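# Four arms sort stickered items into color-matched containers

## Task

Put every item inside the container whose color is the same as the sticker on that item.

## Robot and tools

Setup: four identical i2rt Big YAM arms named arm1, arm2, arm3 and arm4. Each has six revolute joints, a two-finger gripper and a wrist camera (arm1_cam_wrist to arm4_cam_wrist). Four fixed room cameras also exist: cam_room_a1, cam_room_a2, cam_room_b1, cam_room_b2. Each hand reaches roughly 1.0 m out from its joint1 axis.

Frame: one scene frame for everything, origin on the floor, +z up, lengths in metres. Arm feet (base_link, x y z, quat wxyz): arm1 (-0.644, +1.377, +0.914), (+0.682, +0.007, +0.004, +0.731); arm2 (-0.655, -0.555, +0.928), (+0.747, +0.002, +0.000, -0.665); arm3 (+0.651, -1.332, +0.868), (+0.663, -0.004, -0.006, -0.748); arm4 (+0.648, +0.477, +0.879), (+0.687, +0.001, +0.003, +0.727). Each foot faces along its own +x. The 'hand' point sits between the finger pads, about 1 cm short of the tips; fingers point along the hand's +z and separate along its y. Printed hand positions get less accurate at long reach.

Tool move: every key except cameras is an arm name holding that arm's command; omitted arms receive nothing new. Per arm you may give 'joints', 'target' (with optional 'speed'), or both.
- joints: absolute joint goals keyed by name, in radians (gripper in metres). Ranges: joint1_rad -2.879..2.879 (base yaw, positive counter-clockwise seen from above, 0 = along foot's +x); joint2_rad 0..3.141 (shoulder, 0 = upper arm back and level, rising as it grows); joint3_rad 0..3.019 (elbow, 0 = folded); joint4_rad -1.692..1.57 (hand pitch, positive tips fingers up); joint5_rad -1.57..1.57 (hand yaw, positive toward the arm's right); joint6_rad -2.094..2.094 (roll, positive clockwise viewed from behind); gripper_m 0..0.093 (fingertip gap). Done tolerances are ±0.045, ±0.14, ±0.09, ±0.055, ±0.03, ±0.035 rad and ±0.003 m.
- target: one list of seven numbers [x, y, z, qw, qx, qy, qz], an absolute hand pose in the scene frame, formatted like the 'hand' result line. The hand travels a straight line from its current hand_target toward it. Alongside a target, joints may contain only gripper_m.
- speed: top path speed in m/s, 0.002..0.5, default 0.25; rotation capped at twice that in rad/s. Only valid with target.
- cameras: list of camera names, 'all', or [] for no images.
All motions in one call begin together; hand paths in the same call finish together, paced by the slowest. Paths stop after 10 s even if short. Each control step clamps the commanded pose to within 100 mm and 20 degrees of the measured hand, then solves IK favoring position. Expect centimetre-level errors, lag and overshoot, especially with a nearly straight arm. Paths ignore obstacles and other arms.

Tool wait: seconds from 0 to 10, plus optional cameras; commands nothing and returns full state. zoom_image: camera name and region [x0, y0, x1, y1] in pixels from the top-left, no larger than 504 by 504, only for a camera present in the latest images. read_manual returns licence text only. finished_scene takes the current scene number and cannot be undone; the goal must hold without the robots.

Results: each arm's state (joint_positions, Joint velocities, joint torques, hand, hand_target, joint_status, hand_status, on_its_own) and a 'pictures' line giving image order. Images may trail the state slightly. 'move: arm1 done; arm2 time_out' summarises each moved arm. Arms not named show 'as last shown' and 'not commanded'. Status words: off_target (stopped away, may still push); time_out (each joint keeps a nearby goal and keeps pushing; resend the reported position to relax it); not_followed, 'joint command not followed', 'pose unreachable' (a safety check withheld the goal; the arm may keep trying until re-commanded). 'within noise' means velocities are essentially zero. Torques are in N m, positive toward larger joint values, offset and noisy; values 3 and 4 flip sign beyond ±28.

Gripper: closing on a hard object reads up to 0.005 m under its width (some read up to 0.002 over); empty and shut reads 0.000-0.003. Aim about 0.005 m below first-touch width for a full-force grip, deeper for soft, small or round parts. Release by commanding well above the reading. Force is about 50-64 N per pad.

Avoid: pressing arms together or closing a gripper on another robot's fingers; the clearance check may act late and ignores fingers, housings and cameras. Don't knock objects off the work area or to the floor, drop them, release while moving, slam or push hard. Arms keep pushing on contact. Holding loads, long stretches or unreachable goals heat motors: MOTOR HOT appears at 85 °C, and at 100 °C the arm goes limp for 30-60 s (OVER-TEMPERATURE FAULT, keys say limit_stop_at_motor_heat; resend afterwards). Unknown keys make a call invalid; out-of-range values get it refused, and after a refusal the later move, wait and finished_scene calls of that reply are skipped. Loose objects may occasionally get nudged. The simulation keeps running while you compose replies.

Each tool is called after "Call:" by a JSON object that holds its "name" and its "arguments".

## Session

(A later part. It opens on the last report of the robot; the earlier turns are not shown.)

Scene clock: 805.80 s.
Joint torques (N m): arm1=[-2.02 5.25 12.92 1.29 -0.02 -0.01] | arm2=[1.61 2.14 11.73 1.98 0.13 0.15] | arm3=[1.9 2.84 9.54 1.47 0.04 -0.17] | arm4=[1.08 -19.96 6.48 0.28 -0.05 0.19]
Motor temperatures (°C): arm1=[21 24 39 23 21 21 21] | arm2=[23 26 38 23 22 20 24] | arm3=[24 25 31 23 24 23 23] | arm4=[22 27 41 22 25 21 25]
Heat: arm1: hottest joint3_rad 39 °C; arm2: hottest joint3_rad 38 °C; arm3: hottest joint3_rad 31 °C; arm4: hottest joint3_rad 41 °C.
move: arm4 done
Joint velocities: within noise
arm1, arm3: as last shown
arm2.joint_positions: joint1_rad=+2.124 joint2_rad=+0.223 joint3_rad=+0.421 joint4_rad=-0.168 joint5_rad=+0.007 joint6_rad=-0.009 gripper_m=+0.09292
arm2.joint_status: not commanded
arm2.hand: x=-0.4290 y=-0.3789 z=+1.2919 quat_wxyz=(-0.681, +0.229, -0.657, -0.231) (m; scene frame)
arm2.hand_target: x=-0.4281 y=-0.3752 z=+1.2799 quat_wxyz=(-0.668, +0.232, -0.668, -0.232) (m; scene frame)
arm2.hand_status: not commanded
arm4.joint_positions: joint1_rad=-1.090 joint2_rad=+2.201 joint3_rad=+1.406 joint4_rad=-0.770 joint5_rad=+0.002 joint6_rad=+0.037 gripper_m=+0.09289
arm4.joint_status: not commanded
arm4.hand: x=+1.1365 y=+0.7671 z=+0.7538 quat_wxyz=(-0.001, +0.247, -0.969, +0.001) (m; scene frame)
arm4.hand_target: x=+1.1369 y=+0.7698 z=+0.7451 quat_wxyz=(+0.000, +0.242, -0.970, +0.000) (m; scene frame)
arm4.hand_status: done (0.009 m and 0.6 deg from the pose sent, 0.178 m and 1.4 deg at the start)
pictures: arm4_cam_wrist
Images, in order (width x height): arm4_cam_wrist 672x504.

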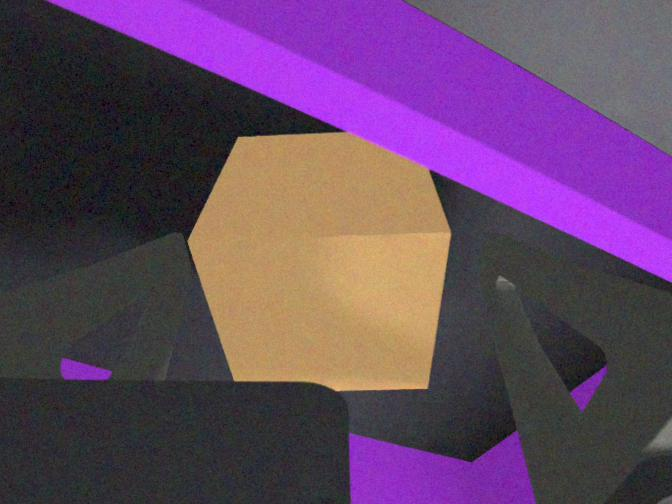

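Call:
{"name": "move", "arguments": {"arm4": {"joints": {"gripper_m": 0.035}}, "arm1": {"joints": {"joint1_rad": -2.249, "joint2_rad": 0.15, "joint3_rad": 0.5, "joint4_rad": -0.35, "joint5_rad": 0, "joint6_rad": 1.57}}, "cameras": ["arm4_cam_wrist"]}}

Call:
{"name": "move", "arguments": {"arm4": {"target": [1.12, 0.758, 1.0, 0, -0.2419, 0.9703, 0], "speed": 0.35}, "cameras": []}}

Call:
{"name": "move", "arguments": {"arm4": {"joints": {"joint1_rad": 0.906, "joint2_rad": 0.15, "joint3_rad": 0.5, "joint4_rad": -0.35, "joint5_rad": 0, "joint6_rad": 0}}, "cameras": ["arm4_cam_wrist"]}}

Call:
{"name": "move", "arguments": {"arm4": {"target": [-0.0235, 0.973, 1.215, 0.2179, -0.6549, 0.2056, 0.6938], "speed": 0.4}, "arm1": {"target": [-0.10, 1.0, 1.235, 0.6430, 0.6102, 0.3186, 0.3357], "speed": 0.4}, "cameras": ["arm1_cam_wrist", "arm4_cam_wrist"]}}

Scene clock: 832.87 s.
Joint torques (N m): arm1=[-2.02 4.84 12.7 1.48 0.11 -0.03] | arm2=[1.55 2.14 11.74 1.95 0.15 0.14] | arm3=[2.14 2.84 9.57 1.47 0.04 -0.16] | arm4=[1.38 -20.48 6.27 0.32 0.01 0.16]
Motor temperatures (°C): arm1=[21 24 40 23 21 21 21] | arm2=[23 25 38 23 22 20 23] | arm3=[24 25 31 23 24 23 23] | arm4=[22 28 37 22 25 21 25]
Heat: arm1: hottest joint3_rad 40 °C; arm2: hottest joint3_rad 38 °C; arm3: hottest joint3_rad 31 °C; arm4: hottest joint3_rad 37 °C.
move: arm1 done; arm4 off_target
Joint velocities: within noise
arm1.joint_positions: joint1_rad=-2.243 joint2_rad=+0.153 joint3_rad=+0.485 joint4_rad=-0.339 joint5_rad=-0.001 joint6_rad=+1.562 gripper_m=+0.09299
arm1.joint_status: all done
arm1.hand: x=-0.4198 y=+1.2258 z=+1.2883 quat_wxyz=(-0.622, -0.630, -0.338, -0.321) (m; scene frame)
arm1.hand_target: x=-0.4229 y=+1.2257 z=+1.2954 quat_wxyz=(-0.624, -0.630, -0.332, -0.322) (m; scene frame)
arm1.hand_status: not commanded
arm2, arm3: as last shown
arm4.joint_positions: joint1_rad=-1.090 joint2_rad=+2.201 joint3_rad=+1.406 joint4_rad=-0.769 joint5_rad=+0.002 joint6_rad=+0.039 gripper_m=+0.05332
arm4.joint_status: gripper_m off_target (ended at +0.05335, target +0.03500)
arm4.hand: x=+1.1365 y=+0.7672 z=+0.7538 quat_wxyz=(-0.001, +0.247, -0.969, +0.001) (m; scene frame)
arm4.hand_target: x=+1.1368 y=+0.7698 z=+0.7451 quat_wxyz=(+0.000, +0.242, -0.970, +0.000) (m; scene frame)
arm4.hand_status: not commanded
pictures: arm4_cam_wrist
Images, in order (width x height): arm4_cam_wrist 672x504.

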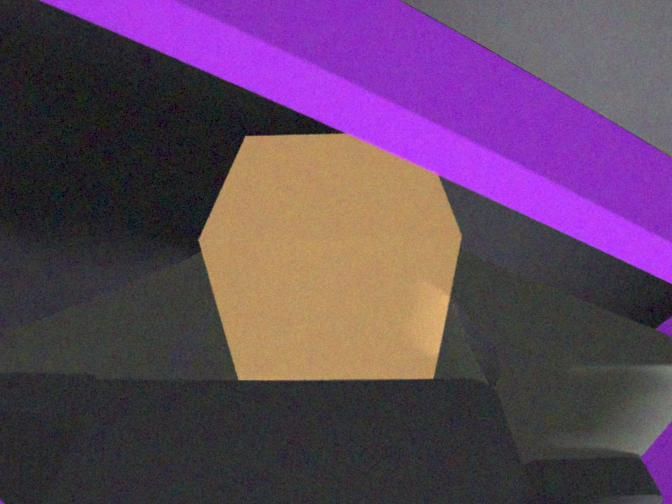

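Scene clock: 834.33 s.
Joint torques (N m): arm1=[-2.49 4.84 12.86 1.42 0.05 0] | arm2=[1.49 2.14 11.73 1.96 0.13 0.14] | arm3=[2.08 2.84 9.58 1.46 0.03 -0.18] | arm4=[0.79 -18.61 10.43 -0.44 0.02 0.12]
Motor temperatures (°C): arm1=[21 24 40 23 21 21 21] | arm2=[23 25 38 23 22 20 23] | arm3=[24 25 31 23 24 23 23] | arm4=[22 28 37 22 25 21 25]
Heat: arm1: hottest joint3_rad 40 °C; arm2: hottest joint3_rad 38 °C; arm3: hottest joint3_rad 31 °C; arm4: hottest joint3_rad 37 °C.
move: arm4 off_target
Joint velocities: within noise
arm1, arm2, arm3: as last shown
arm1.hand: x=-0.4198 y=+1.2258 z=+1.2883 quat_wxyz=(-0.622, -0.630, -0.337, -0.321) (m; scene frame)
arm2.hand: x=-0.4291 y=-0.3788 z=+1.2919 quat_wxyz=(-0.680, +0.229, -0.656, -0.231) (m; scene frame)
arm2.hand_target: x=-0.4282 y=-0.3751 z=+1.2799 quat_wxyz=(-0.668, +0.233, -0.668, -0.232) (m; scene frame)
arm4.joint_positions: joint1_rad=-1.090 joint2_rad=+1.813 joint3_rad=+1.490 joint4_rad=-1.259 joint5_rad=+0.002 joint6_rad=+0.039 gripper_m=+0.05332
arm4.joint_status: not commanded
arm4.hand: x=+1.1110 y=+0.7522 z=+0.9907 quat_wxyz=(+0.008, +0.247, -0.969, +0.004) (m; scene frame)
arm4.hand_target: x=+1.1197 y=+0.7577 z=+1.0000 quat_wxyz=(+0.000, +0.242, -0.970, +0.000) (m; scene frame)
arm4.hand_status: off_target (0.014 m and 1.2 deg from the pose sent, 0.247 m and 0.6 deg at the start)
pictures: none
No camera images: "cameras" was empty.

Scene clock: 836.30 s.
Joint torques (N m): arm1=[-2.37 4.48 12.9 1.4 0.11 0.01] | arm2=[1.44 2.08 11.73 2 0.13 0.14] | arm3=[1.96 2.78 9.54 1.5 0.05 -0.17] | arm4=[0.79 2.55 9.61 2.18 0.21 -0.06]
Motor temperatures (°C): arm1=[21 24 40 23 21 21 21] | arm2=[23 25 38 23 22 20 23] | arm3=[24 25 31 23 24 23 23] | arm4=[22 28 37 22 25 21 25]
Heat: arm1: hottest joint3_rad 40 °C; arm2: hottest joint3_rad 38 °C; arm3: hottest joint3_rad 31 °C; arm4: hottest joint3_rad 37 °C.
move: arm4 done
Joint velocities: within noise
arm1, arm2: as last shown
arm1.joint_positions: joint1_rad=-2.243 joint2_rad=+0.153 joint3_rad=+0.485 joint4_rad=-0.339 joint5_rad=-0.001 joint6_rad=+1.563 gripper_m=+0.09299
arm1.hand: x=-0.4198 y=+1.2258 z=+1.2883 quat_wxyz=(-0.621, -0.630, -0.337, -0.321) (m; scene frame)
arm3.joint_positions: joint1_rad=-1.954 joint2_rad=+0.234 joint3_rad=+0.462 joint4_rad=-0.154 joint5_rad=+0.042 joint6_rad=+1.560 gripper_m=+0.09297
arm3.joint_status: not commanded
arm3.hand: x=+0.4034 y=-1.1812 z=+1.2543 quat_wxyz=(-0.359, -0.334, +0.596, +0.636) (m; scene frame)
arm3.hand_target: x=+0.4001 y=-1.1830 z=+1.2501 quat_wxyz=(-0.359, -0.340, +0.598, +0.631) (m; scene frame)
arm3.hand_status: not commanded
arm4.joint_positions: joint1_rad=+0.903 joint2_rad=+0.155 joint3_rad=+0.497 joint4_rad=-0.371 joint5_rad=-0.003 joint6_rad=+0.010 gripper_m=+0.05334
arm4.joint_status: all done
arm4.hand: x=+0.4335 y=+0.6300 z=+1.2568 quat_wxyz=(-0.203, +0.682, -0.220, -0.667) (m; scene frame)
arm4.hand_target: x=+0.4347 y=+0.6290 z=+1.2648 quat_wxyz=(-0.210, +0.673, -0.213, -0.676) (m; scene frame)
arm4.hand_status: not commanded
pictures: arm4_cam_wrist
Images, in order (width x height): arm4_cam_wrist 672x504.

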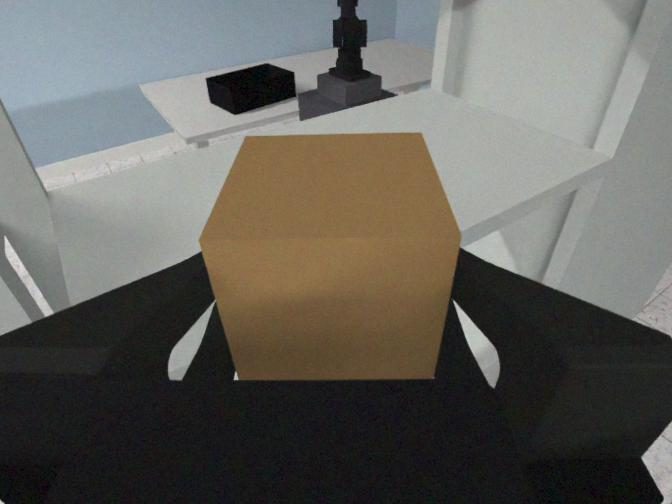

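Scene clock: 838.50 s.
Joint torques (N m): arm1=[-2.37 -11.16 15.27 2.63 0.03 0] | arm2=[1.55 2.2 11.74 1.98 0.14 0.14] | arm3=[2.08 2.84 9.55 1.5 0.03 -0.17] | arm4=[0.5 -21.54 13.39 0.99 -0.01 -0.05]
Motor temperatures (°C): arm1=[21 24 40 23 21 21 21] | arm2=[23 25 38 23 22 20 23] | arm3=[24 25 31 23 24 23 23] | arm4=[22 28 38 22 25 21 26]
Heat: arm1: hottest joint3_rad 40 °C; arm2: hottest joint3_rad 38 °C; arm3: hottest joint3_rad 31 °C; arm4: hottest joint3_rad 38 °C.
move: arm1 off_target; arm4 off_target
Joint velocities: within noise
arm1.joint_positions: joint1_rad=-2.243 joint2_rad=+1.548 joint3_rad=+0.950 joint4_rad=+0.584 joint5_rad=-0.001 joint6_rad=+1.570 gripper_m=+0.09299
arm1.joint_status: not commanded
arm1.hand: x=-0.1101 y=+1.0116 z=+1.1964 quat_wxyz=(-0.618, -0.634, -0.336, -0.322) (m; scene frame)
arm1.hand_target: x=-0.1024 y=+1.0018 z=+1.2347 quat_wxyz=(-0.643, -0.610, -0.319, -0.336) (m; scene frame)
arm1.hand_status: off_target (0.042 m and 4.7 deg from the pose sent, 0.395 m and 4.3 deg at the start)
arm2, arm3: as last shown
arm4.joint_positions: joint1_rad=+0.883 joint2_rad=+1.948 joint3_rad=+1.544 joint4_rad=+0.422 joint5_rad=-0.028 joint6_rad=+0.008 gripper_m=+0.05334
arm4.joint_status: not commanded
arm4.hand: x=-0.0167 y=+0.9596 z=+1.1923 quat_wxyz=(-0.208, +0.667, -0.212, -0.683) (m; scene frame)
arm4.hand_target: x=-0.0215 y=+0.9717 z=+1.2147 quat_wxyz=(-0.218, +0.655, -0.206, -0.694) (m; scene frame)
arm4.hand_status: off_target (0.027 m and 2.3 deg from the pose sent, 0.573 m and 4.9 deg at the start)
pictures: arm1_cam_wrist, arm4_cam_wrist
Images, in order (width x height): arm1_cam_wrist 672x504, arm4_cam_wrist 672x504.

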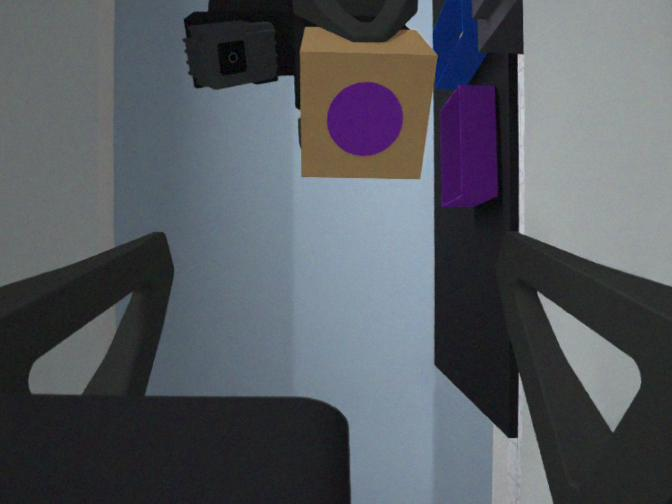

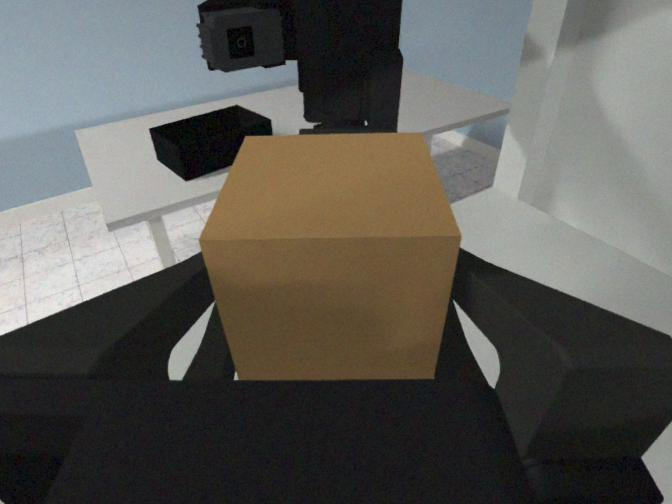

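Call:
{"name": "move", "arguments": {"arm1": {"target": [-0.010, 0.937, 1.220, 0.6562, 0.5959, 0.3111, 0.3425], "speed": 0.2}, "cameras": ["arm1_cam_wrist", "arm4_cam_wrist"]}}

Scene clock: 847.13 s.
Joint torques (N m): arm1=[-2.02 -15.33 15.88 2.19 0.05 -0.01] | arm2=[1.61 2.08 11.75 1.99 0.14 0.14] | arm3=[2.2 2.9 9.55 1.48 0.04 -0.16] | arm4=[0.32 -22.01 13.46 1.09 -0.08 -0.08]
Motor temperatures (°C): arm1=[21 24 40 23 21 21 21] | arm2=[23 25 38 23 22 20 23] | arm3=[24 25 31 23 24 23 23] | arm4=[22 28 41 22 25 21 26]
Heat: arm1: hottest joint3_rad 40 °C; arm2: hottest joint3_rad 38 °C; arm3: hottest joint3_rad 31 °C; arm4: hottest joint3_rad 41 °C.
move: arm1 off_target
Joint velocities: within noise
arm1.joint_positions: joint1_rad=-2.243 joint2_rad=+1.833 joint3_rad=+1.261 joint4_rad=+0.613 joint5_rad=-0.001 joint6_rad=+1.570 gripper_m=+0.09299
arm1.joint_status: not commanded
arm1.hand: x=-0.0197 y=+0.9492 z=+1.1849 quat_wxyz=(-0.635, -0.616, -0.327, -0.331) (m; scene frame)
arm1.hand_target: x=-0.0125 y=+0.9389 z=+1.2199 quat_wxyz=(-0.656, -0.596, -0.311, -0.343) (m; scene frame)
arm1.hand_status: off_target (0.038 m and 4.0 deg from the pose sent, 0.127 m and 7.2 deg at the start)
arm2, arm3, arm4: as last shown
pictures: arm1_cam_wrist, arm4_cam_wrist
Images, in order (width x height): arm1_cam_wrist 672x504, arm4_cam_wrist 672x504.

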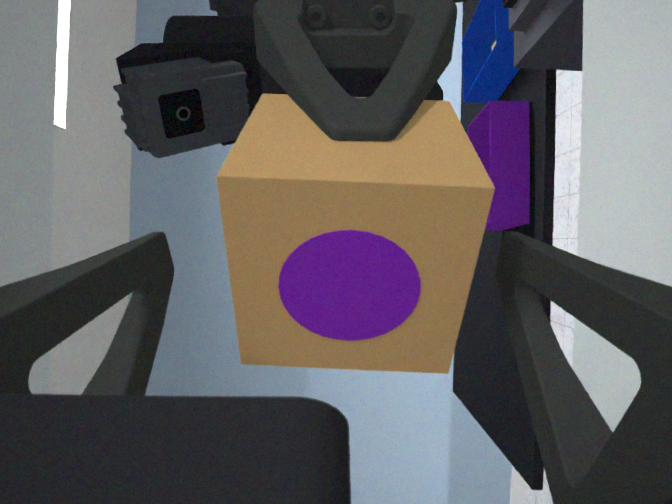

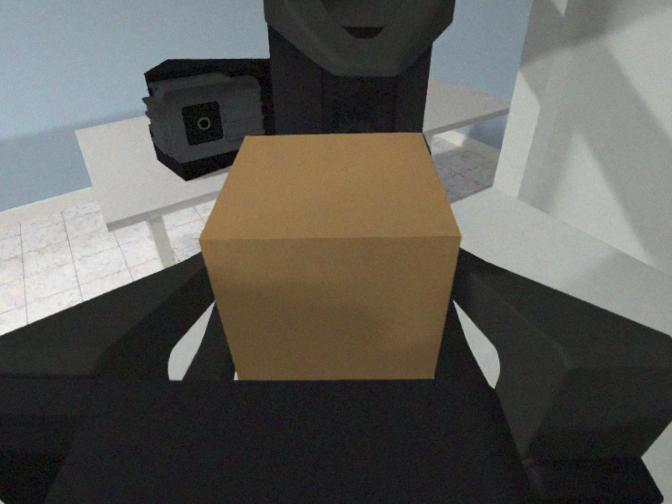

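Call:
{"name": "move", "arguments": {"arm1": {"joints": {"gripper_m": 0.035}}, "cameras": []}}

Call:
{"name": "move", "arguments": {"arm4": {"joints": {"gripper_m": 0.093}}, "cameras": ["arm1_cam_wrist"]}}

Call:
{"name": "move", "arguments": {"arm4": {"target": [0.40, 0.65, 1.25, 0.2179, -0.6549, 0.2056, 0.6938], "speed": 0.4}, "arm1": {"target": [-0.40, 1.207, 1.26, 0.6430, 0.6102, 0.3186, 0.3357], "speed": 0.4}, "cameras": ["arm1_cam_wrist"]}}

Scene clock: 862.57 s.
Joint torques (N m): arm1=[-2.49 -14.97 15.95 2.25 0.08 -0.02] | arm2=[1.44 2.14 11.77 2 0.13 0.14] | arm3=[2.02 2.73 9.59 1.46 0.02 -0.17] | arm4=[0.38 -21.6 13.26 1.31 0.02 -0.08]
Motor temperatures (°C): arm1=[21 24 42 23 21 21 21] | arm2=[23 25 38 23 22 20 23] | arm3=[24 25 31 23 24 23 23] | arm4=[22 29 46 22 24 21 26]
Heat: arm1: hottest joint3_rad 42 °C; arm2: hottest joint3_rad 38 °C; arm3: hottest joint3_rad 31 °C; arm4: hottest joint3_rad 46 °C.
move: arm1 off_target
Joint velocities: within noise
arm1.joint_positions: joint1_rad=-2.243 joint2_rad=+1.834 joint3_rad=+1.261 joint4_rad=+0.614 joint5_rad=-0.001 joint6_rad=+1.576 gripper_m=+0.05305
arm1.joint_status: gripper_m off_target (ended at +0.05308, target +0.03500)
arm1.hand: x=-0.0196 y=+0.9492 z=+1.1846 quat_wxyz=(-0.634, -0.617, -0.325, -0.333) (m; scene frame)
arm1.hand_target: x=-0.0126 y=+0.9389 z=+1.2200 quat_wxyz=(-0.656, -0.596, -0.311, -0.343) (m; scene frame)
arm1.hand_status: not commanded
arm2, arm3: as last shown
arm4.joint_positions: joint1_rad=+0.883 joint2_rad=+1.948 joint3_rad=+1.547 joint4_rad=+0.420 joint5_rad=-0.028 joint6_rad=+0.008 gripper_m=+0.05334
arm4.joint_status: not commanded
arm4.hand: x=-0.0170 y=+0.9598 z=+1.1938 quat_wxyz=(-0.208, +0.667, -0.212, -0.684) (m; scene frame)
arm4.hand_target: x=-0.0215 y=+0.9715 z=+1.2151 quat_wxyz=(-0.218, +0.655, -0.206, -0.694) (m; scene frame)
arm4.hand_status: not commanded
pictures: none
No camera images: "cameras" was empty.

Scene clock: 863.13 s.
Joint torques (N m): arm1=[-2.49 -15.15 15.79 2.19 0.02 -0.11] | arm2=[1.44 2.08 11.75 1.98 0.13 0.14] | arm3=[2.02 2.78 9.61 1.44 0.04 -0.16] | arm4=[0.5 -21.89 12.96 1.25 -0.03 -0.08]
Motor temperatures (°C): arm1=[21 24 42 23 21 21 21] | arm2=[23 25 38 23 22 20 23] | arm3=[24 25 31 23 24 23 23] | arm4=[22 29 46 22 24 21 26]
Heat: arm1: hottest joint3_rad 42 °C; arm2: hottest joint3_rad 38 °C; arm3: hottest joint3_rad 31 °C; arm4: hottest joint3_rad 46 °C.
move: arm4 done
Joint velocities: within noise
arm1.joint_positions: joint1_rad=-2.243 joint2_rad=+1.834 joint3_rad=+1.262 joint4_rad=+0.614 joint5_rad=-0.001 joint6_rad=+1.578 gripper_m=+0.05305
arm1.joint_status: not commanded
arm1.hand: x=-0.0195 y=+0.9491 z=+1.1851 quat_wxyz=(-0.634, -0.617, -0.325, -0.334) (m; scene frame)
arm1.hand_target: x=-0.0126 y=+0.9389 z=+1.2201 quat_wxyz=(-0.656, -0.596, -0.311, -0.343) (m; scene frame)
arm1.hand_status: not commanded
arm2, arm3: as last shown
arm4.joint_positions: joint1_rad=+0.883 joint2_rad=+1.948 joint3_rad=+1.550 joint4_rad=+0.420 joint5_rad=-0.028 joint6_rad=+0.008 gripper_m=+0.09292
arm4.joint_status: all done
arm4.hand: x=-0.0174 y=+0.9601 z=+1.1958 quat_wxyz=(-0.208, +0.665, -0.212, -0.685) (m; scene frame)
arm4.hand_target: x=-0.0215 y=+0.9715 z=+1.2151 quat_wxyz=(-0.218, +0.655, -0.206, -0.694) (m; scene frame)
arm4.hand_status: not commanded
pictures: arm1_cam_wrist
Images, in order (width x height): arm1_cam_wrist 672x504.

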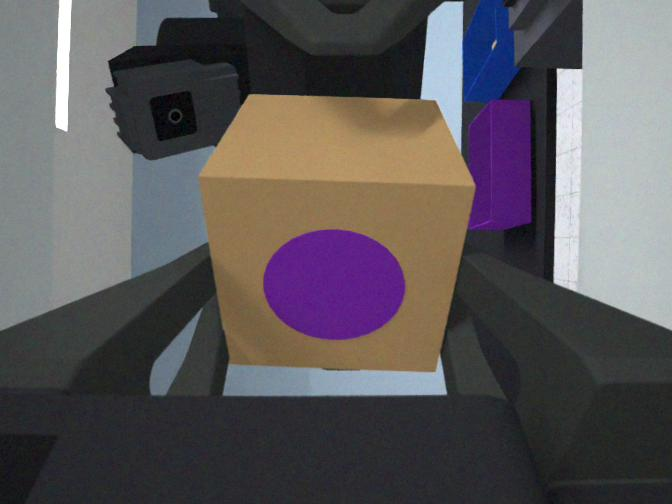

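Scene clock: 865.27 s.
Joint torques (N m): arm1=[-1.96 4.6 13.3 1.63 -0.05 -0.07] | arm2=[1.55 2.02 11.73 1.95 0.14 0.14] | arm3=[1.96 2.84 9.58 1.48 0.03 -0.17] | arm4=[1.61 2.55 9.63 0.96 0.2 -0.08]
Motor temperatures (°C): arm1=[21 25 42 23 21 21 21] | arm2=[23 25 38 23 22 20 23] | arm3=[24 25 31 23 24 23 23] | arm4=[22 28 45 22 24 21 26]
Heat: arm1: hottest joint3_rad 42 °C; arm2: hottest joint3_rad 38 °C; arm3: hottest joint3_rad 31 °C; arm4: hottest joint3_rad 45 °C.
move: arm1 done; arm4 done
Joint velocities: within noise
arm1.joint_positions: joint1_rad=-2.256 joint2_rad=+0.220 joint3_rad=+0.347 joint4_rad=-0.061 joint5_rad=-0.016 joint6_rad=+1.578 gripper_m=+0.05306
arm1.joint_status: not commanded
arm1.hand: x=-0.3993 y=+1.2099 z=+1.2541 quat_wxyz=(-0.642, -0.609, -0.322, -0.338) (m; scene frame)
arm1.hand_target: x=-0.4001 y=+1.2071 z=+1.2601 quat_wxyz=(-0.643, -0.610, -0.318, -0.336) (m; scene frame)
arm1.hand_status: done (0.007 m and 0.5 deg from the pose sent, 0.466 m and 1.5 deg at the start)
arm2.joint_positions: joint1_rad=+2.124 joint2_rad=+0.223 joint3_rad=+0.421 joint4_rad=-0.168 joint5_rad=+0.007 joint6_rad=-0.009 gripper_m=+0.09292
arm2.joint_status: not commanded
arm2.hand: x=-0.4291 y=-0.3788 z=+1.2919 quat_wxyz=(-0.680, +0.229, -0.656, -0.231) (m; scene frame)
arm2.hand_target: x=-0.4282 y=-0.3751 z=+1.2799 quat_wxyz=(-0.668, +0.233, -0.668, -0.232) (m; scene frame)
arm2.hand_status: not commanded
arm3: as last shown
arm4.joint_positions: joint1_rad=+0.915 joint2_rad=+0.281 joint3_rad=+0.429 joint4_rad=-0.069 joint5_rad=+0.014 joint6_rad=+0.007 gripper_m=+0.09292
arm4.joint_status: not commanded
arm4.hand: x=+0.4036 y=+0.6501 z=+1.2564 quat_wxyz=(-0.217, +0.645, -0.209, -0.702) (m; scene frame)
arm4.hand_target: x=+0.4001 y=+0.6499 z=+1.2499 quat_wxyz=(-0.218, +0.655, -0.205, -0.694) (m; scene frame)
arm4.hand_status: done (0.007 m and 1.6 deg from the pose sent, 0.523 m and 2.1 deg at the start)
pictures: arm1_cam_wrist
Images, in order (width x height): arm1_cam_wrist 672x504.

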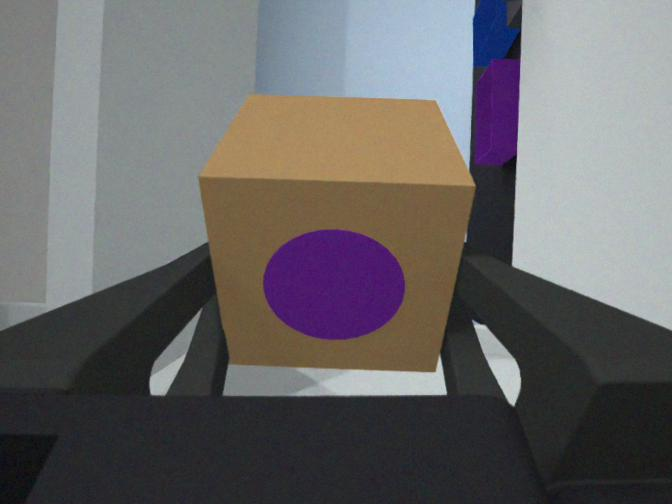

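Call:
{"name": "move", "arguments": {"arm1": {"target": [-0.010, 0.937, 1.220, 0.6562, 0.5959, 0.3111, 0.3425], "speed": 0.4}, "arm4": {"target": [0.07, 0.908, 1.225, 0.2179, -0.6549, 0.2056, 0.6938], "speed": 0.4}, "cameras": ["arm4_cam_wrist"]}}

Call:
{"name": "move", "arguments": {"arm4": {"target": [-0.0235, 0.973, 1.215, 0.2179, -0.6549, 0.2056, 0.6938], "speed": 0.25}, "cameras": ["arm1_cam_wrist", "arm4_cam_wrist"]}}

Scene clock: 872.47 s.
Joint torques (N m): arm1=[-1.2 -15.85 15.84 1.57 0.08 -0.11] | arm2=[1.61 2.2 11.69 1.96 0.14 0.14] | arm3=[2.14 2.78 9.52 1.47 0.04 -0.17] | arm4=[0.5 -16.44 12.42 0.96 -0.04 -0.07]
Motor temperatures (°C): arm1=[21 25 42 23 21 21 22] | arm2=[23 25 38 23 22 20 23] | arm3=[24 25 31 23 24 23 23] | arm4=[22 28 44 22 24 21 26]
Heat: arm1: hottest joint3_rad 42 °C; arm2: hottest joint3_rad 38 °C; arm3: hottest joint3_rad 31 °C; arm4: hottest joint3_rad 44 °C.
move: arm1 off_target; arm4 off_target
Joint velocities: within noise
arm1.joint_positions: joint1_rad=-2.256 joint2_rad=+1.841 joint3_rad=+1.260 joint4_rad=+0.632 joint5_rad=-0.002 joint6_rad=+1.578 gripper_m=+0.05305
arm1.joint_status: not commanded
arm1.hand: x=-0.0247 y=+0.9409 z=+1.1834 quat_wxyz=(-0.639, -0.616, -0.319, -0.331) (m; scene frame)
arm1.hand_target: x=-0.0127 y=+0.9387 z=+1.2200 quat_wxyz=(-0.656, -0.596, -0.311, -0.343) (m; scene frame)
arm1.hand_status: off_target (0.040 m and 3.4 deg from the pose sent, 0.477 m and 2.6 deg at the start)
arm2, arm3: as last shown
arm4.joint_positions: joint1_rad=+0.877 joint2_rad=+1.668 joint3_rad=+1.175 joint4_rad=+0.525 joint5_rad=-0.035 joint6_rad=+0.007 gripper_m=+0.09292
arm4.joint_status: not commanded
arm4.hand: x=+0.0769 y=+0.8956 z=+1.2080 quat_wxyz=(-0.210, +0.663, -0.210, -0.688) (m; scene frame)
arm4.hand_target: x=+0.0712 y=+0.9072 z=+1.2249 quat_wxyz=(-0.218, +0.655, -0.206, -0.694) (m; scene frame)
arm4.hand_status: off_target (0.022 m and 1.6 deg from the pose sent, 0.423 m and 1.6 deg at the start)
pictures: arm4_cam_wrist
Images, in order (width x height): arm4_cam_wrist 672x504.

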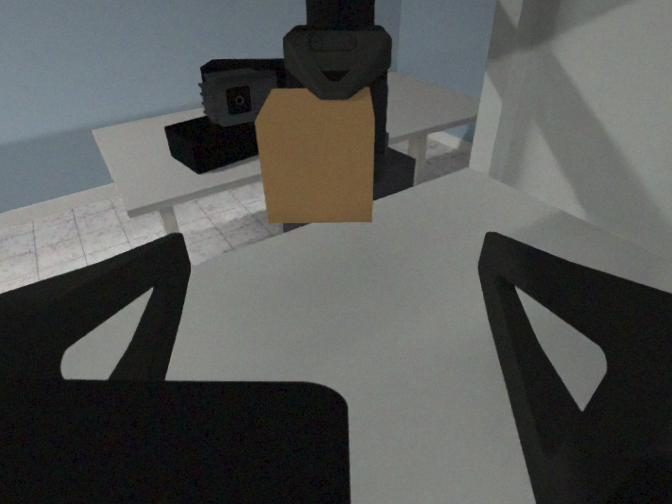

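Scene clock: 873.67 s.
Joint torques (N m): arm1=[-0.79 -15.62 15.97 1.55 0.1 -0.08] | arm2=[1.49 2.14 11.74 1.98 0.14 0.14] | arm3=[1.9 2.9 9.57 1.5 0.04 -0.16] | arm4=[0.67 -21.66 12.97 1.1 0.15 -0.04]
Motor temperatures (°C): arm1=[21 25 42 23 21 21 22] | arm2=[23 25 38 23 22 20 23] | arm3=[24 25 31 23 24 23 23] | arm4=[22 27 44 22 24 21 26]
Heat: arm1: hottest joint3_rad 42 °C; arm2: hottest joint3_rad 38 °C; arm3: hottest joint3_rad 31 °C; arm4: hottest joint3_rad 44 °C.
move: arm4 off_target
Joint velocities: within noise
arm1, arm2, arm3: as last shown
arm4.joint_positions: joint1_rad=+0.877 joint2_rad=+1.947 joint3_rad=+1.553 joint4_rad=+0.423 joint5_rad=-0.035 joint6_rad=+0.007 gripper_m=+0.09292
arm4.joint_status: not commanded
arm4.hand: x=-0.0149 y=+0.9635 z=+1.1988 quat_wxyz=(-0.209, +0.663, -0.211, -0.687) (m; scene frame)
arm4.hand_target: x=-0.0221 y=+0.9720 z=+1.2148 quat_wxyz=(-0.218, +0.655, -0.206, -0.694) (m; scene frame)
arm4.hand_status: off_target (0.021 m and 1.7 deg from the pose sent, 0.127 m and 1.6 deg at the start)
pictures: arm1_cam_wrist, arm4_cam_wrist
Images, in order (width x height): arm1_cam_wrist 672x504, arm4_cam_wrist 672x504.

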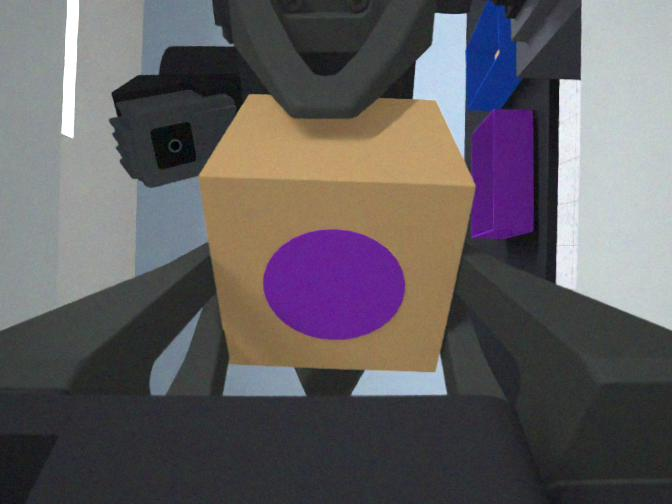

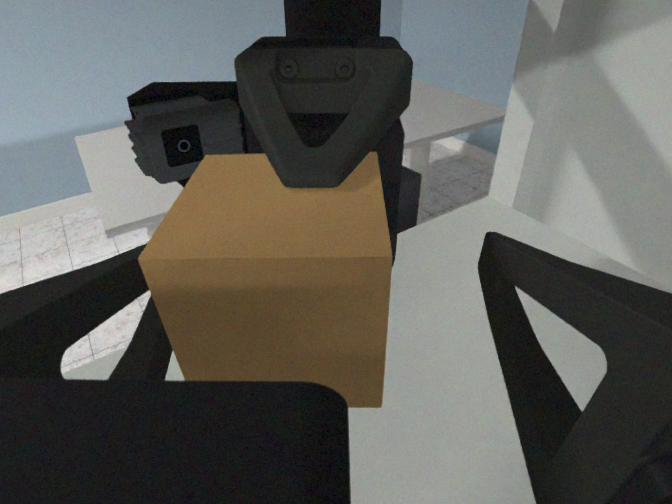

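Call:
{"name": "move", "arguments": {"arm4": {"target": [-0.032, 0.960, 1.215, 0.2179, -0.6549, 0.2056, 0.6938], "speed": 0.1}, "cameras": ["arm1_cam_wrist", "arm4_cam_wrist"]}}

Scene clock: 888.10 s.
Joint torques (N m): arm1=[-1.49 -16.03 15.79 1.61 0.09 -0.07] | arm2=[1.49 2.2 11.71 1.98 0.14 0.15] | arm3=[2.08 2.9 9.59 1.47 0.04 -0.17] | arm4=[1.14 -22.01 12.88 1.06 0.22 -0.07]
Motor temperatures (°C): arm1=[21 25 44 23 21 21 22] | arm2=[23 25 38 23 22 20 23] | arm3=[24 25 31 23 24 23 23] | arm4=[22 27 43 22 24 21 25]
Heat: arm1: hottest joint3_rad 44 °C; arm2: hottest joint3_rad 38 °C; arm3: hottest joint3_rad 31 °C; arm4: hottest joint3_rad 43 °C.
move: arm4 off_target
Joint velocities: within noise
arm1, arm2: as last shown
arm3.joint_positions: joint1_rad=-1.954 joint2_rad=+0.234 joint3_rad=+0.462 joint4_rad=-0.154 joint5_rad=+0.042 joint6_rad=+1.560 gripper_m=+0.09297
arm3.joint_status: not commanded
arm3.hand: x=+0.4034 y=-1.1812 z=+1.2543 quat_wxyz=(-0.359, -0.334, +0.596, +0.636) (m; scene frame)
arm3.hand_target: x=+0.4001 y=-1.1830 z=+1.2501 quat_wxyz=(-0.359, -0.340, +0.598, +0.631) (m; scene frame)
arm3.hand_status: not commanded
arm4.joint_positions: joint1_rad=+0.892 joint2_rad=+1.947 joint3_rad=+1.553 joint4_rad=+0.423 joint5_rad=-0.011 joint6_rad=+0.007 gripper_m=+0.09292
arm4.joint_status: not commanded
arm4.hand: x=-0.0199 y=+0.9567 z=+1.1989 quat_wxyz=(-0.212, +0.662, -0.214, -0.686) (m; scene frame)
arm4.hand_target: x=-0.0307 y=+0.9590 z=+1.2148 quat_wxyz=(-0.218, +0.655, -0.206, -0.694) (m; scene frame)
arm4.hand_status: off_target (0.020 m and 1.7 deg from the pose sent, 0.024 m and 1.7 deg at the start)
pictures: arm1_cam_wrist, arm4_cam_wrist
Images, in order (width x height): arm1_cam_wrist 672x504, arm4_cam_wrist 672x504.

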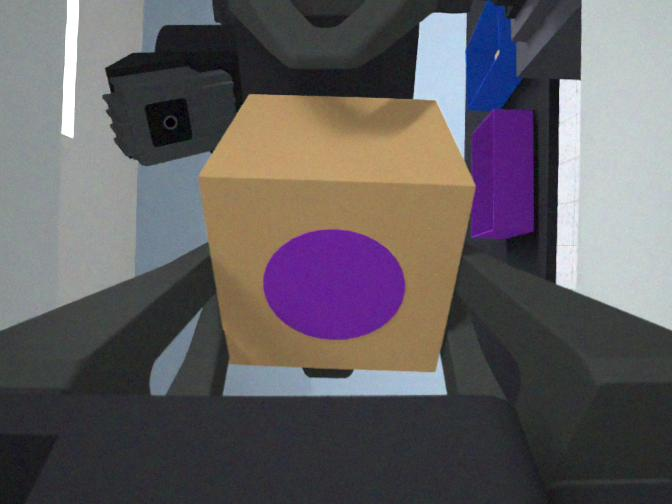

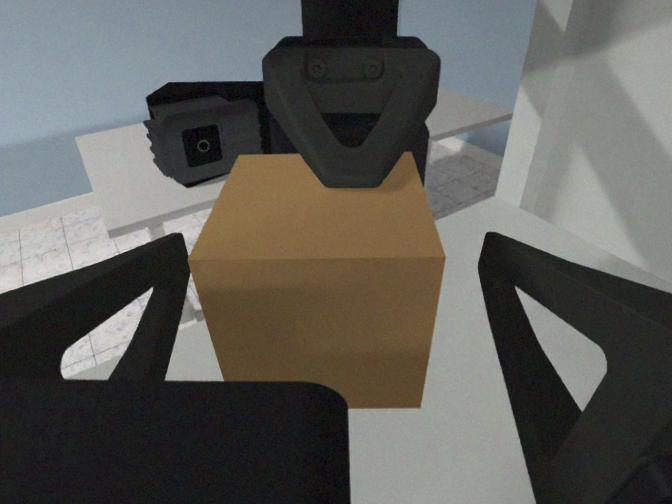

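Call:
{"name": "move", "arguments": {"arm4": {"joints": {"gripper_m": 0.035}}, "cameras": []}}

Call:
{"name": "move", "arguments": {"arm1": {"joints": {"gripper_m": 0.093}}, "cameras": []}}

Call:
{"name": "move", "arguments": {"arm4": {"target": [0.40, 0.65, 1.25, 0.2179, -0.6549, 0.2056, 0.6938], "speed": 0.4}, "arm1": {"target": [-0.40, 1.207, 1.26, 0.6430, 0.6102, 0.3186, 0.3357], "speed": 0.4}, "cameras": []}}

Call:
{"name": "move", "arguments": {"arm4": {"joints": {"joint1_rad": -1.10, "joint2_rad": 1.796, "joint3_rad": 1.484, "joint4_rad": -1.258, "joint5_rad": 0, "joint6_rad": 0}}, "cameras": ["arm4_cam_wrist"]}}

Call:
{"name": "move", "arguments": {"arm4": {"target": [1.11, 0.75, 0.752, 0, -0.26, 0.965, 0], "speed": 0.3}, "cameras": ["arm4_cam_wrist"]}}

Scene clock: 906.90 s.
Joint torques (N m): arm1=[-1.79 -16.09 15.9 1.52 0.04 -0.07] | arm2=[1.44 2.08 11.71 1.98 0.14 0.14] | arm3=[2.02 2.9 9.57 1.47 0.04 -0.16] | arm4=[1.2 -22.24 12.79 1.14 0.08 -0.04]
Motor temperatures (°C): arm1=[21 26 45 23 21 21 22] | arm2=[23 25 38 23 22 20 23] | arm3=[24 25 31 23 24 23 23] | arm4=[22 26 43 22 24 21 25]
Heat: arm1: hottest joint3_rad 45 °C; arm2: hottest joint3_rad 38 °C; arm3: hottest joint3_rad 31 °C; arm4: hottest joint3_rad 43 °C.
move: arm4 off_target
Joint velocities: within noise
arm1.joint_positions: joint1_rad=-2.252 joint2_rad=+1.841 joint3_rad=+1.260 joint4_rad=+0.632 joint5_rad=-0.001 joint6_rad=+1.577 gripper_m=+0.05305
arm1.joint_status: not commanded
arm1.hand: x=-0.0231 y=+0.9432 z=+1.1834 quat_wxyz=(-0.639, -0.616, -0.321, -0.332) (m; scene frame)
arm1.hand_target: x=-0.0126 y=+0.9389 z=+1.2200 quat_wxyz=(-0.656, -0.596, -0.311, -0.343) (m; scene frame)
arm1.hand_status: not commanded
arm2, arm3: as last shown
arm4.joint_positions: joint1_rad=+0.894 joint2_rad=+1.947 joint3_rad=+1.553 joint4_rad=+0.423 joint5_rad=-0.008 joint6_rad=+0.004 gripper_m=+0.05325
arm4.joint_status: gripper_m off_target (ended at +0.05327, target +0.03500)
arm4.hand: x=-0.0208 y=+0.9556 z=+1.1989 quat_wxyz=(-0.213, +0.663, -0.213, -0.686) (m; scene frame)
arm4.hand_target: x=-0.0307 y=+0.9589 z=+1.2148 quat_wxyz=(-0.218, +0.655, -0.206, -0.694) (m; scene frame)
arm4.hand_status: not commanded
pictures: none
No camera images: "cameras" was empty.

Scene clock: 907.47 s.
Joint torques (N m): arm1=[-1.49 -16.5 15.73 1.52 0.03 -0.08] | arm2=[1.55 2.26 11.73 1.95 0.14 0.14] | arm3=[2.08 2.9 9.54 1.46 0.03 -0.15] | arm4=[1.44 -22.01 12.98 1.18 0.11 -0.03]
Motor temperatures (°C): arm1=[21 26 45 23 21 21 22] | arm2=[23 25 38 23 22 20 23] | arm3=[24 25 31 23 24 23 23] | arm4=[22 26 43 22 24 21 25]
Heat: arm1: hottest joint3_rad 45 °C; arm2: hottest joint3_rad 38 °C; arm3: hottest joint3_rad 31 °C; arm4: hottest joint3_rad 43 °C.
move: arm1 done
Joint velocities: within noise
arm1.joint_positions: joint1_rad=-2.252 joint2_rad=+1.841 joint3_rad=+1.261 joint4_rad=+0.632 joint5_rad=-0.001 joint6_rad=+1.577 gripper_m=+0.09297
arm1.joint_status: all done
arm1.hand: x=-0.0229 y=+0.9432 z=+1.1838 quat_wxyz=(-0.639, -0.615, -0.320, -0.332) (m; scene frame)
arm1.hand_target: x=-0.0126 y=+0.9389 z=+1.2199 quat_wxyz=(-0.656, -0.596, -0.311, -0.343) (m; scene frame)
arm1.hand_status: not commanded
arm2, arm3, arm4: as last shown
arm4.hand: x=-0.0208 y=+0.9556 z=+1.1987 quat_wxyz=(-0.213, +0.663, -0.213, -0.685) (m; scene frame)
pictures: none
No camera images: "cameras" was empty.

Scene clock: 909.60 s.
Joint torques (N m): arm1=[-2.61 4.42 12.82 1.29 -0.05 -0.05] | arm2=[1.44 2.14 11.73 1.99 0.15 0.14] | arm3=[2.14 2.78 9.55 1.44 0.04 -0.17] | arm4=[1.61 2.2 10.11 1.16 0.21 -0.05]
Motor temperatures (°C): arm1=[21 26 45 23 21 21 22] | arm2=[23 25 38 23 22 20 23] | arm3=[24 25 31 23 24 23 23] | arm4=[22 26 43 22 24 21 25]
Heat: arm1: hottest joint3_rad 45 °C; arm2: hottest joint3_rad 38 °C; arm3: hottest joint3_rad 31 °C; arm4: hottest joint3_rad 43 °C.
move: arm1 done; arm4 done
Joint velocities: within noise
arm1.joint_positions: joint1_rad=-2.255 joint2_rad=+0.217 joint3_rad=+0.353 joint4_rad=-0.058 joint5_rad=-0.016 joint6_rad=+1.577 gripper_m=+0.09297
arm1.joint_status: not commanded
arm1.hand: x=-0.3999 y=+1.2106 z=+1.2591 quat_wxyz=(-0.645, -0.605, -0.320, -0.340) (m; scene frame)
arm1.hand_target: x=-0.4000 y=+1.2071 z=+1.2600 quat_wxyz=(-0.643, -0.610, -0.319, -0.336) (m; scene frame)
arm1.hand_status: done (0.004 m and 0.9 deg from the pose sent, 0.466 m and 0.8 deg at the start)
arm2, arm3: as last shown
arm4.joint_positions: joint1_rad=+0.915 joint2_rad=+0.285 joint3_rad=+0.425 joint4_rad=-0.072 joint5_rad=+0.014 joint6_rad=+0.004 gripper_m=+0.05325
arm4.joint_status: not commanded
arm4.hand: x=+0.4027 y=+0.6509 z=+1.2516 quat_wxyz=(-0.217, +0.649, -0.209, -0.698) (m; scene frame)
arm4.hand_target: x=+0.4001 y=+0.6500 z=+1.2499 quat_wxyz=(-0.218, +0.655, -0.206, -0.694) (m; scene frame)
arm4.hand_status: done (0.003 m and 0.9 deg from the pose sent, 0.523 m and 1.6 deg at the start)
pictures: none
No camera images: "cameras" was empty.

Scene clock: 911.83 s.
Joint torques (N m): arm1=[-2.32 5.13 12.89 1.4 -0.04 -0.05] | arm2=[1.55 2.08 11.74 1.99 0.13 0.14] | arm3=[2.02 2.73 9.59 1.48 0.04 -0.17] | arm4=[1.03 -19.43 11.22 -0.46 0.07 0.02]
Motor temperatures (°C): arm1=[21 26 45 23 21 21 22] | arm2=[23 25 38 23 22 20 23] | arm3=[24 25 31 23 24 23 23] | arm4=[22 26 43 22 24 21 26]
Heat: arm1: hottest joint3_rad 45 °C; arm2: hottest joint3_rad 38 °C; arm3: hottest joint3_rad 31 °C; arm4: hottest joint3_rad 43 °C.
move: arm4 done
Joint velocities: within noise
arm1, arm2, arm3: as last shown
arm4.joint_positions: joint1_rad=-1.107 joint2_rad=+1.798 joint3_rad=+1.435 joint4_rad=-1.247 joint5_rad=+0.001 joint6_rad=+0.004 gripper_m=+0.05332
arm4.joint_status: all done
arm4.hand: x=+1.1006 y=+0.7360 z=+0.9791 quat_wxyz=(+0.021, +0.255, -0.967, +0.007) (m; scene frame)
arm4.hand_target: x=+1.1122 y=+0.7473 z=+0.9975 quat_wxyz=(+0.002, +0.261, -0.965, +0.001) (m; scene frame)
arm4.hand_status: not commanded
pictures: arm4_cam_wrist
Images, in order (width x height): arm4_cam_wrist 672x504.

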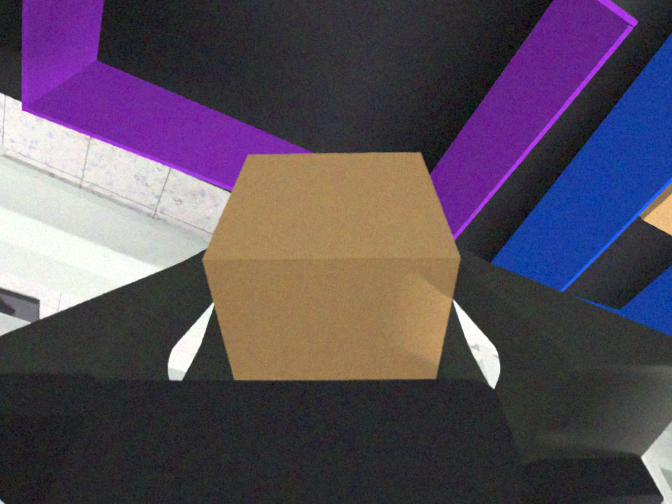

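Scene clock: 913.37 s.
Joint torques (N m): arm1=[-3.02 4.66 12.88 1.36 -0.07 -0.05] | arm2=[1.55 2.14 11.71 1.95 0.14 0.14] | arm3=[1.96 2.9 9.58 1.46 0.03 -0.17] | arm4=[1.14 -20.37 5.86 0.39 0.03 0.11]
Motor temperatures (°C): arm1=[21 26 45 23 21 21 22] | arm2=[23 25 38 23 22 20 23] | arm3=[24 25 31 23 24 23 23] | arm4=[22 26 43 22 24 21 26]
Heat: arm1: hottest joint3_rad 45 °C; arm2: hottest joint3_rad 38 °C; arm3: hottest joint3_rad 31 °C; arm4: hottest joint3_rad 43 °C.
move: arm4 done
Joint velocities: within noise
arm1, arm3: as last shown
arm2.joint_positions: joint1_rad=+2.124 joint2_rad=+0.223 joint3_rad=+0.421 joint4_rad=-0.168 joint5_rad=+0.007 joint6_rad=-0.009 gripper_m=+0.09292
arm2.joint_status: not commanded
arm2.hand: x=-0.4291 y=-0.3788 z=+1.2919 quat_wxyz=(-0.680, +0.229, -0.656, -0.231) (m; scene frame)
arm2.hand_target: x=-0.4282 y=-0.3751 z=+1.2799 quat_wxyz=(-0.668, +0.233, -0.668, -0.232) (m; scene frame)
arm2.hand_status: not commanded
arm4.joint_positions: joint1_rad=-1.103 joint2_rad=+2.143 joint3_rad=+1.285 joint4_rad=-0.719 joint5_rad=+0.001 joint6_rad=+0.004 gripper_m=+0.05332
arm4.joint_status: not commanded
arm4.hand: x=+1.1083 y=+0.7430 z=+0.7535 quat_wxyz=(+0.006, +0.258, -0.966, +0.002) (m; scene frame)
arm4.hand_target: x=+1.1100 y=+0.7499 z=+0.7521 quat_wxyz=(+0.000, +0.260, -0.966, +0.000) (m; scene frame)
arm4.hand_status: done (0.007 m and 0.7 deg from the pose sent, 0.228 m and 2.6 deg at the start)
pictures: arm4_cam_wrist
Images, in order (width x height): arm4_cam_wrist 672x504.

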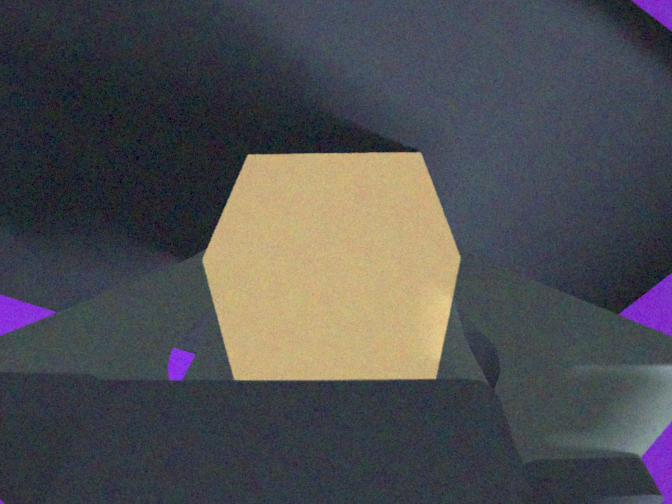

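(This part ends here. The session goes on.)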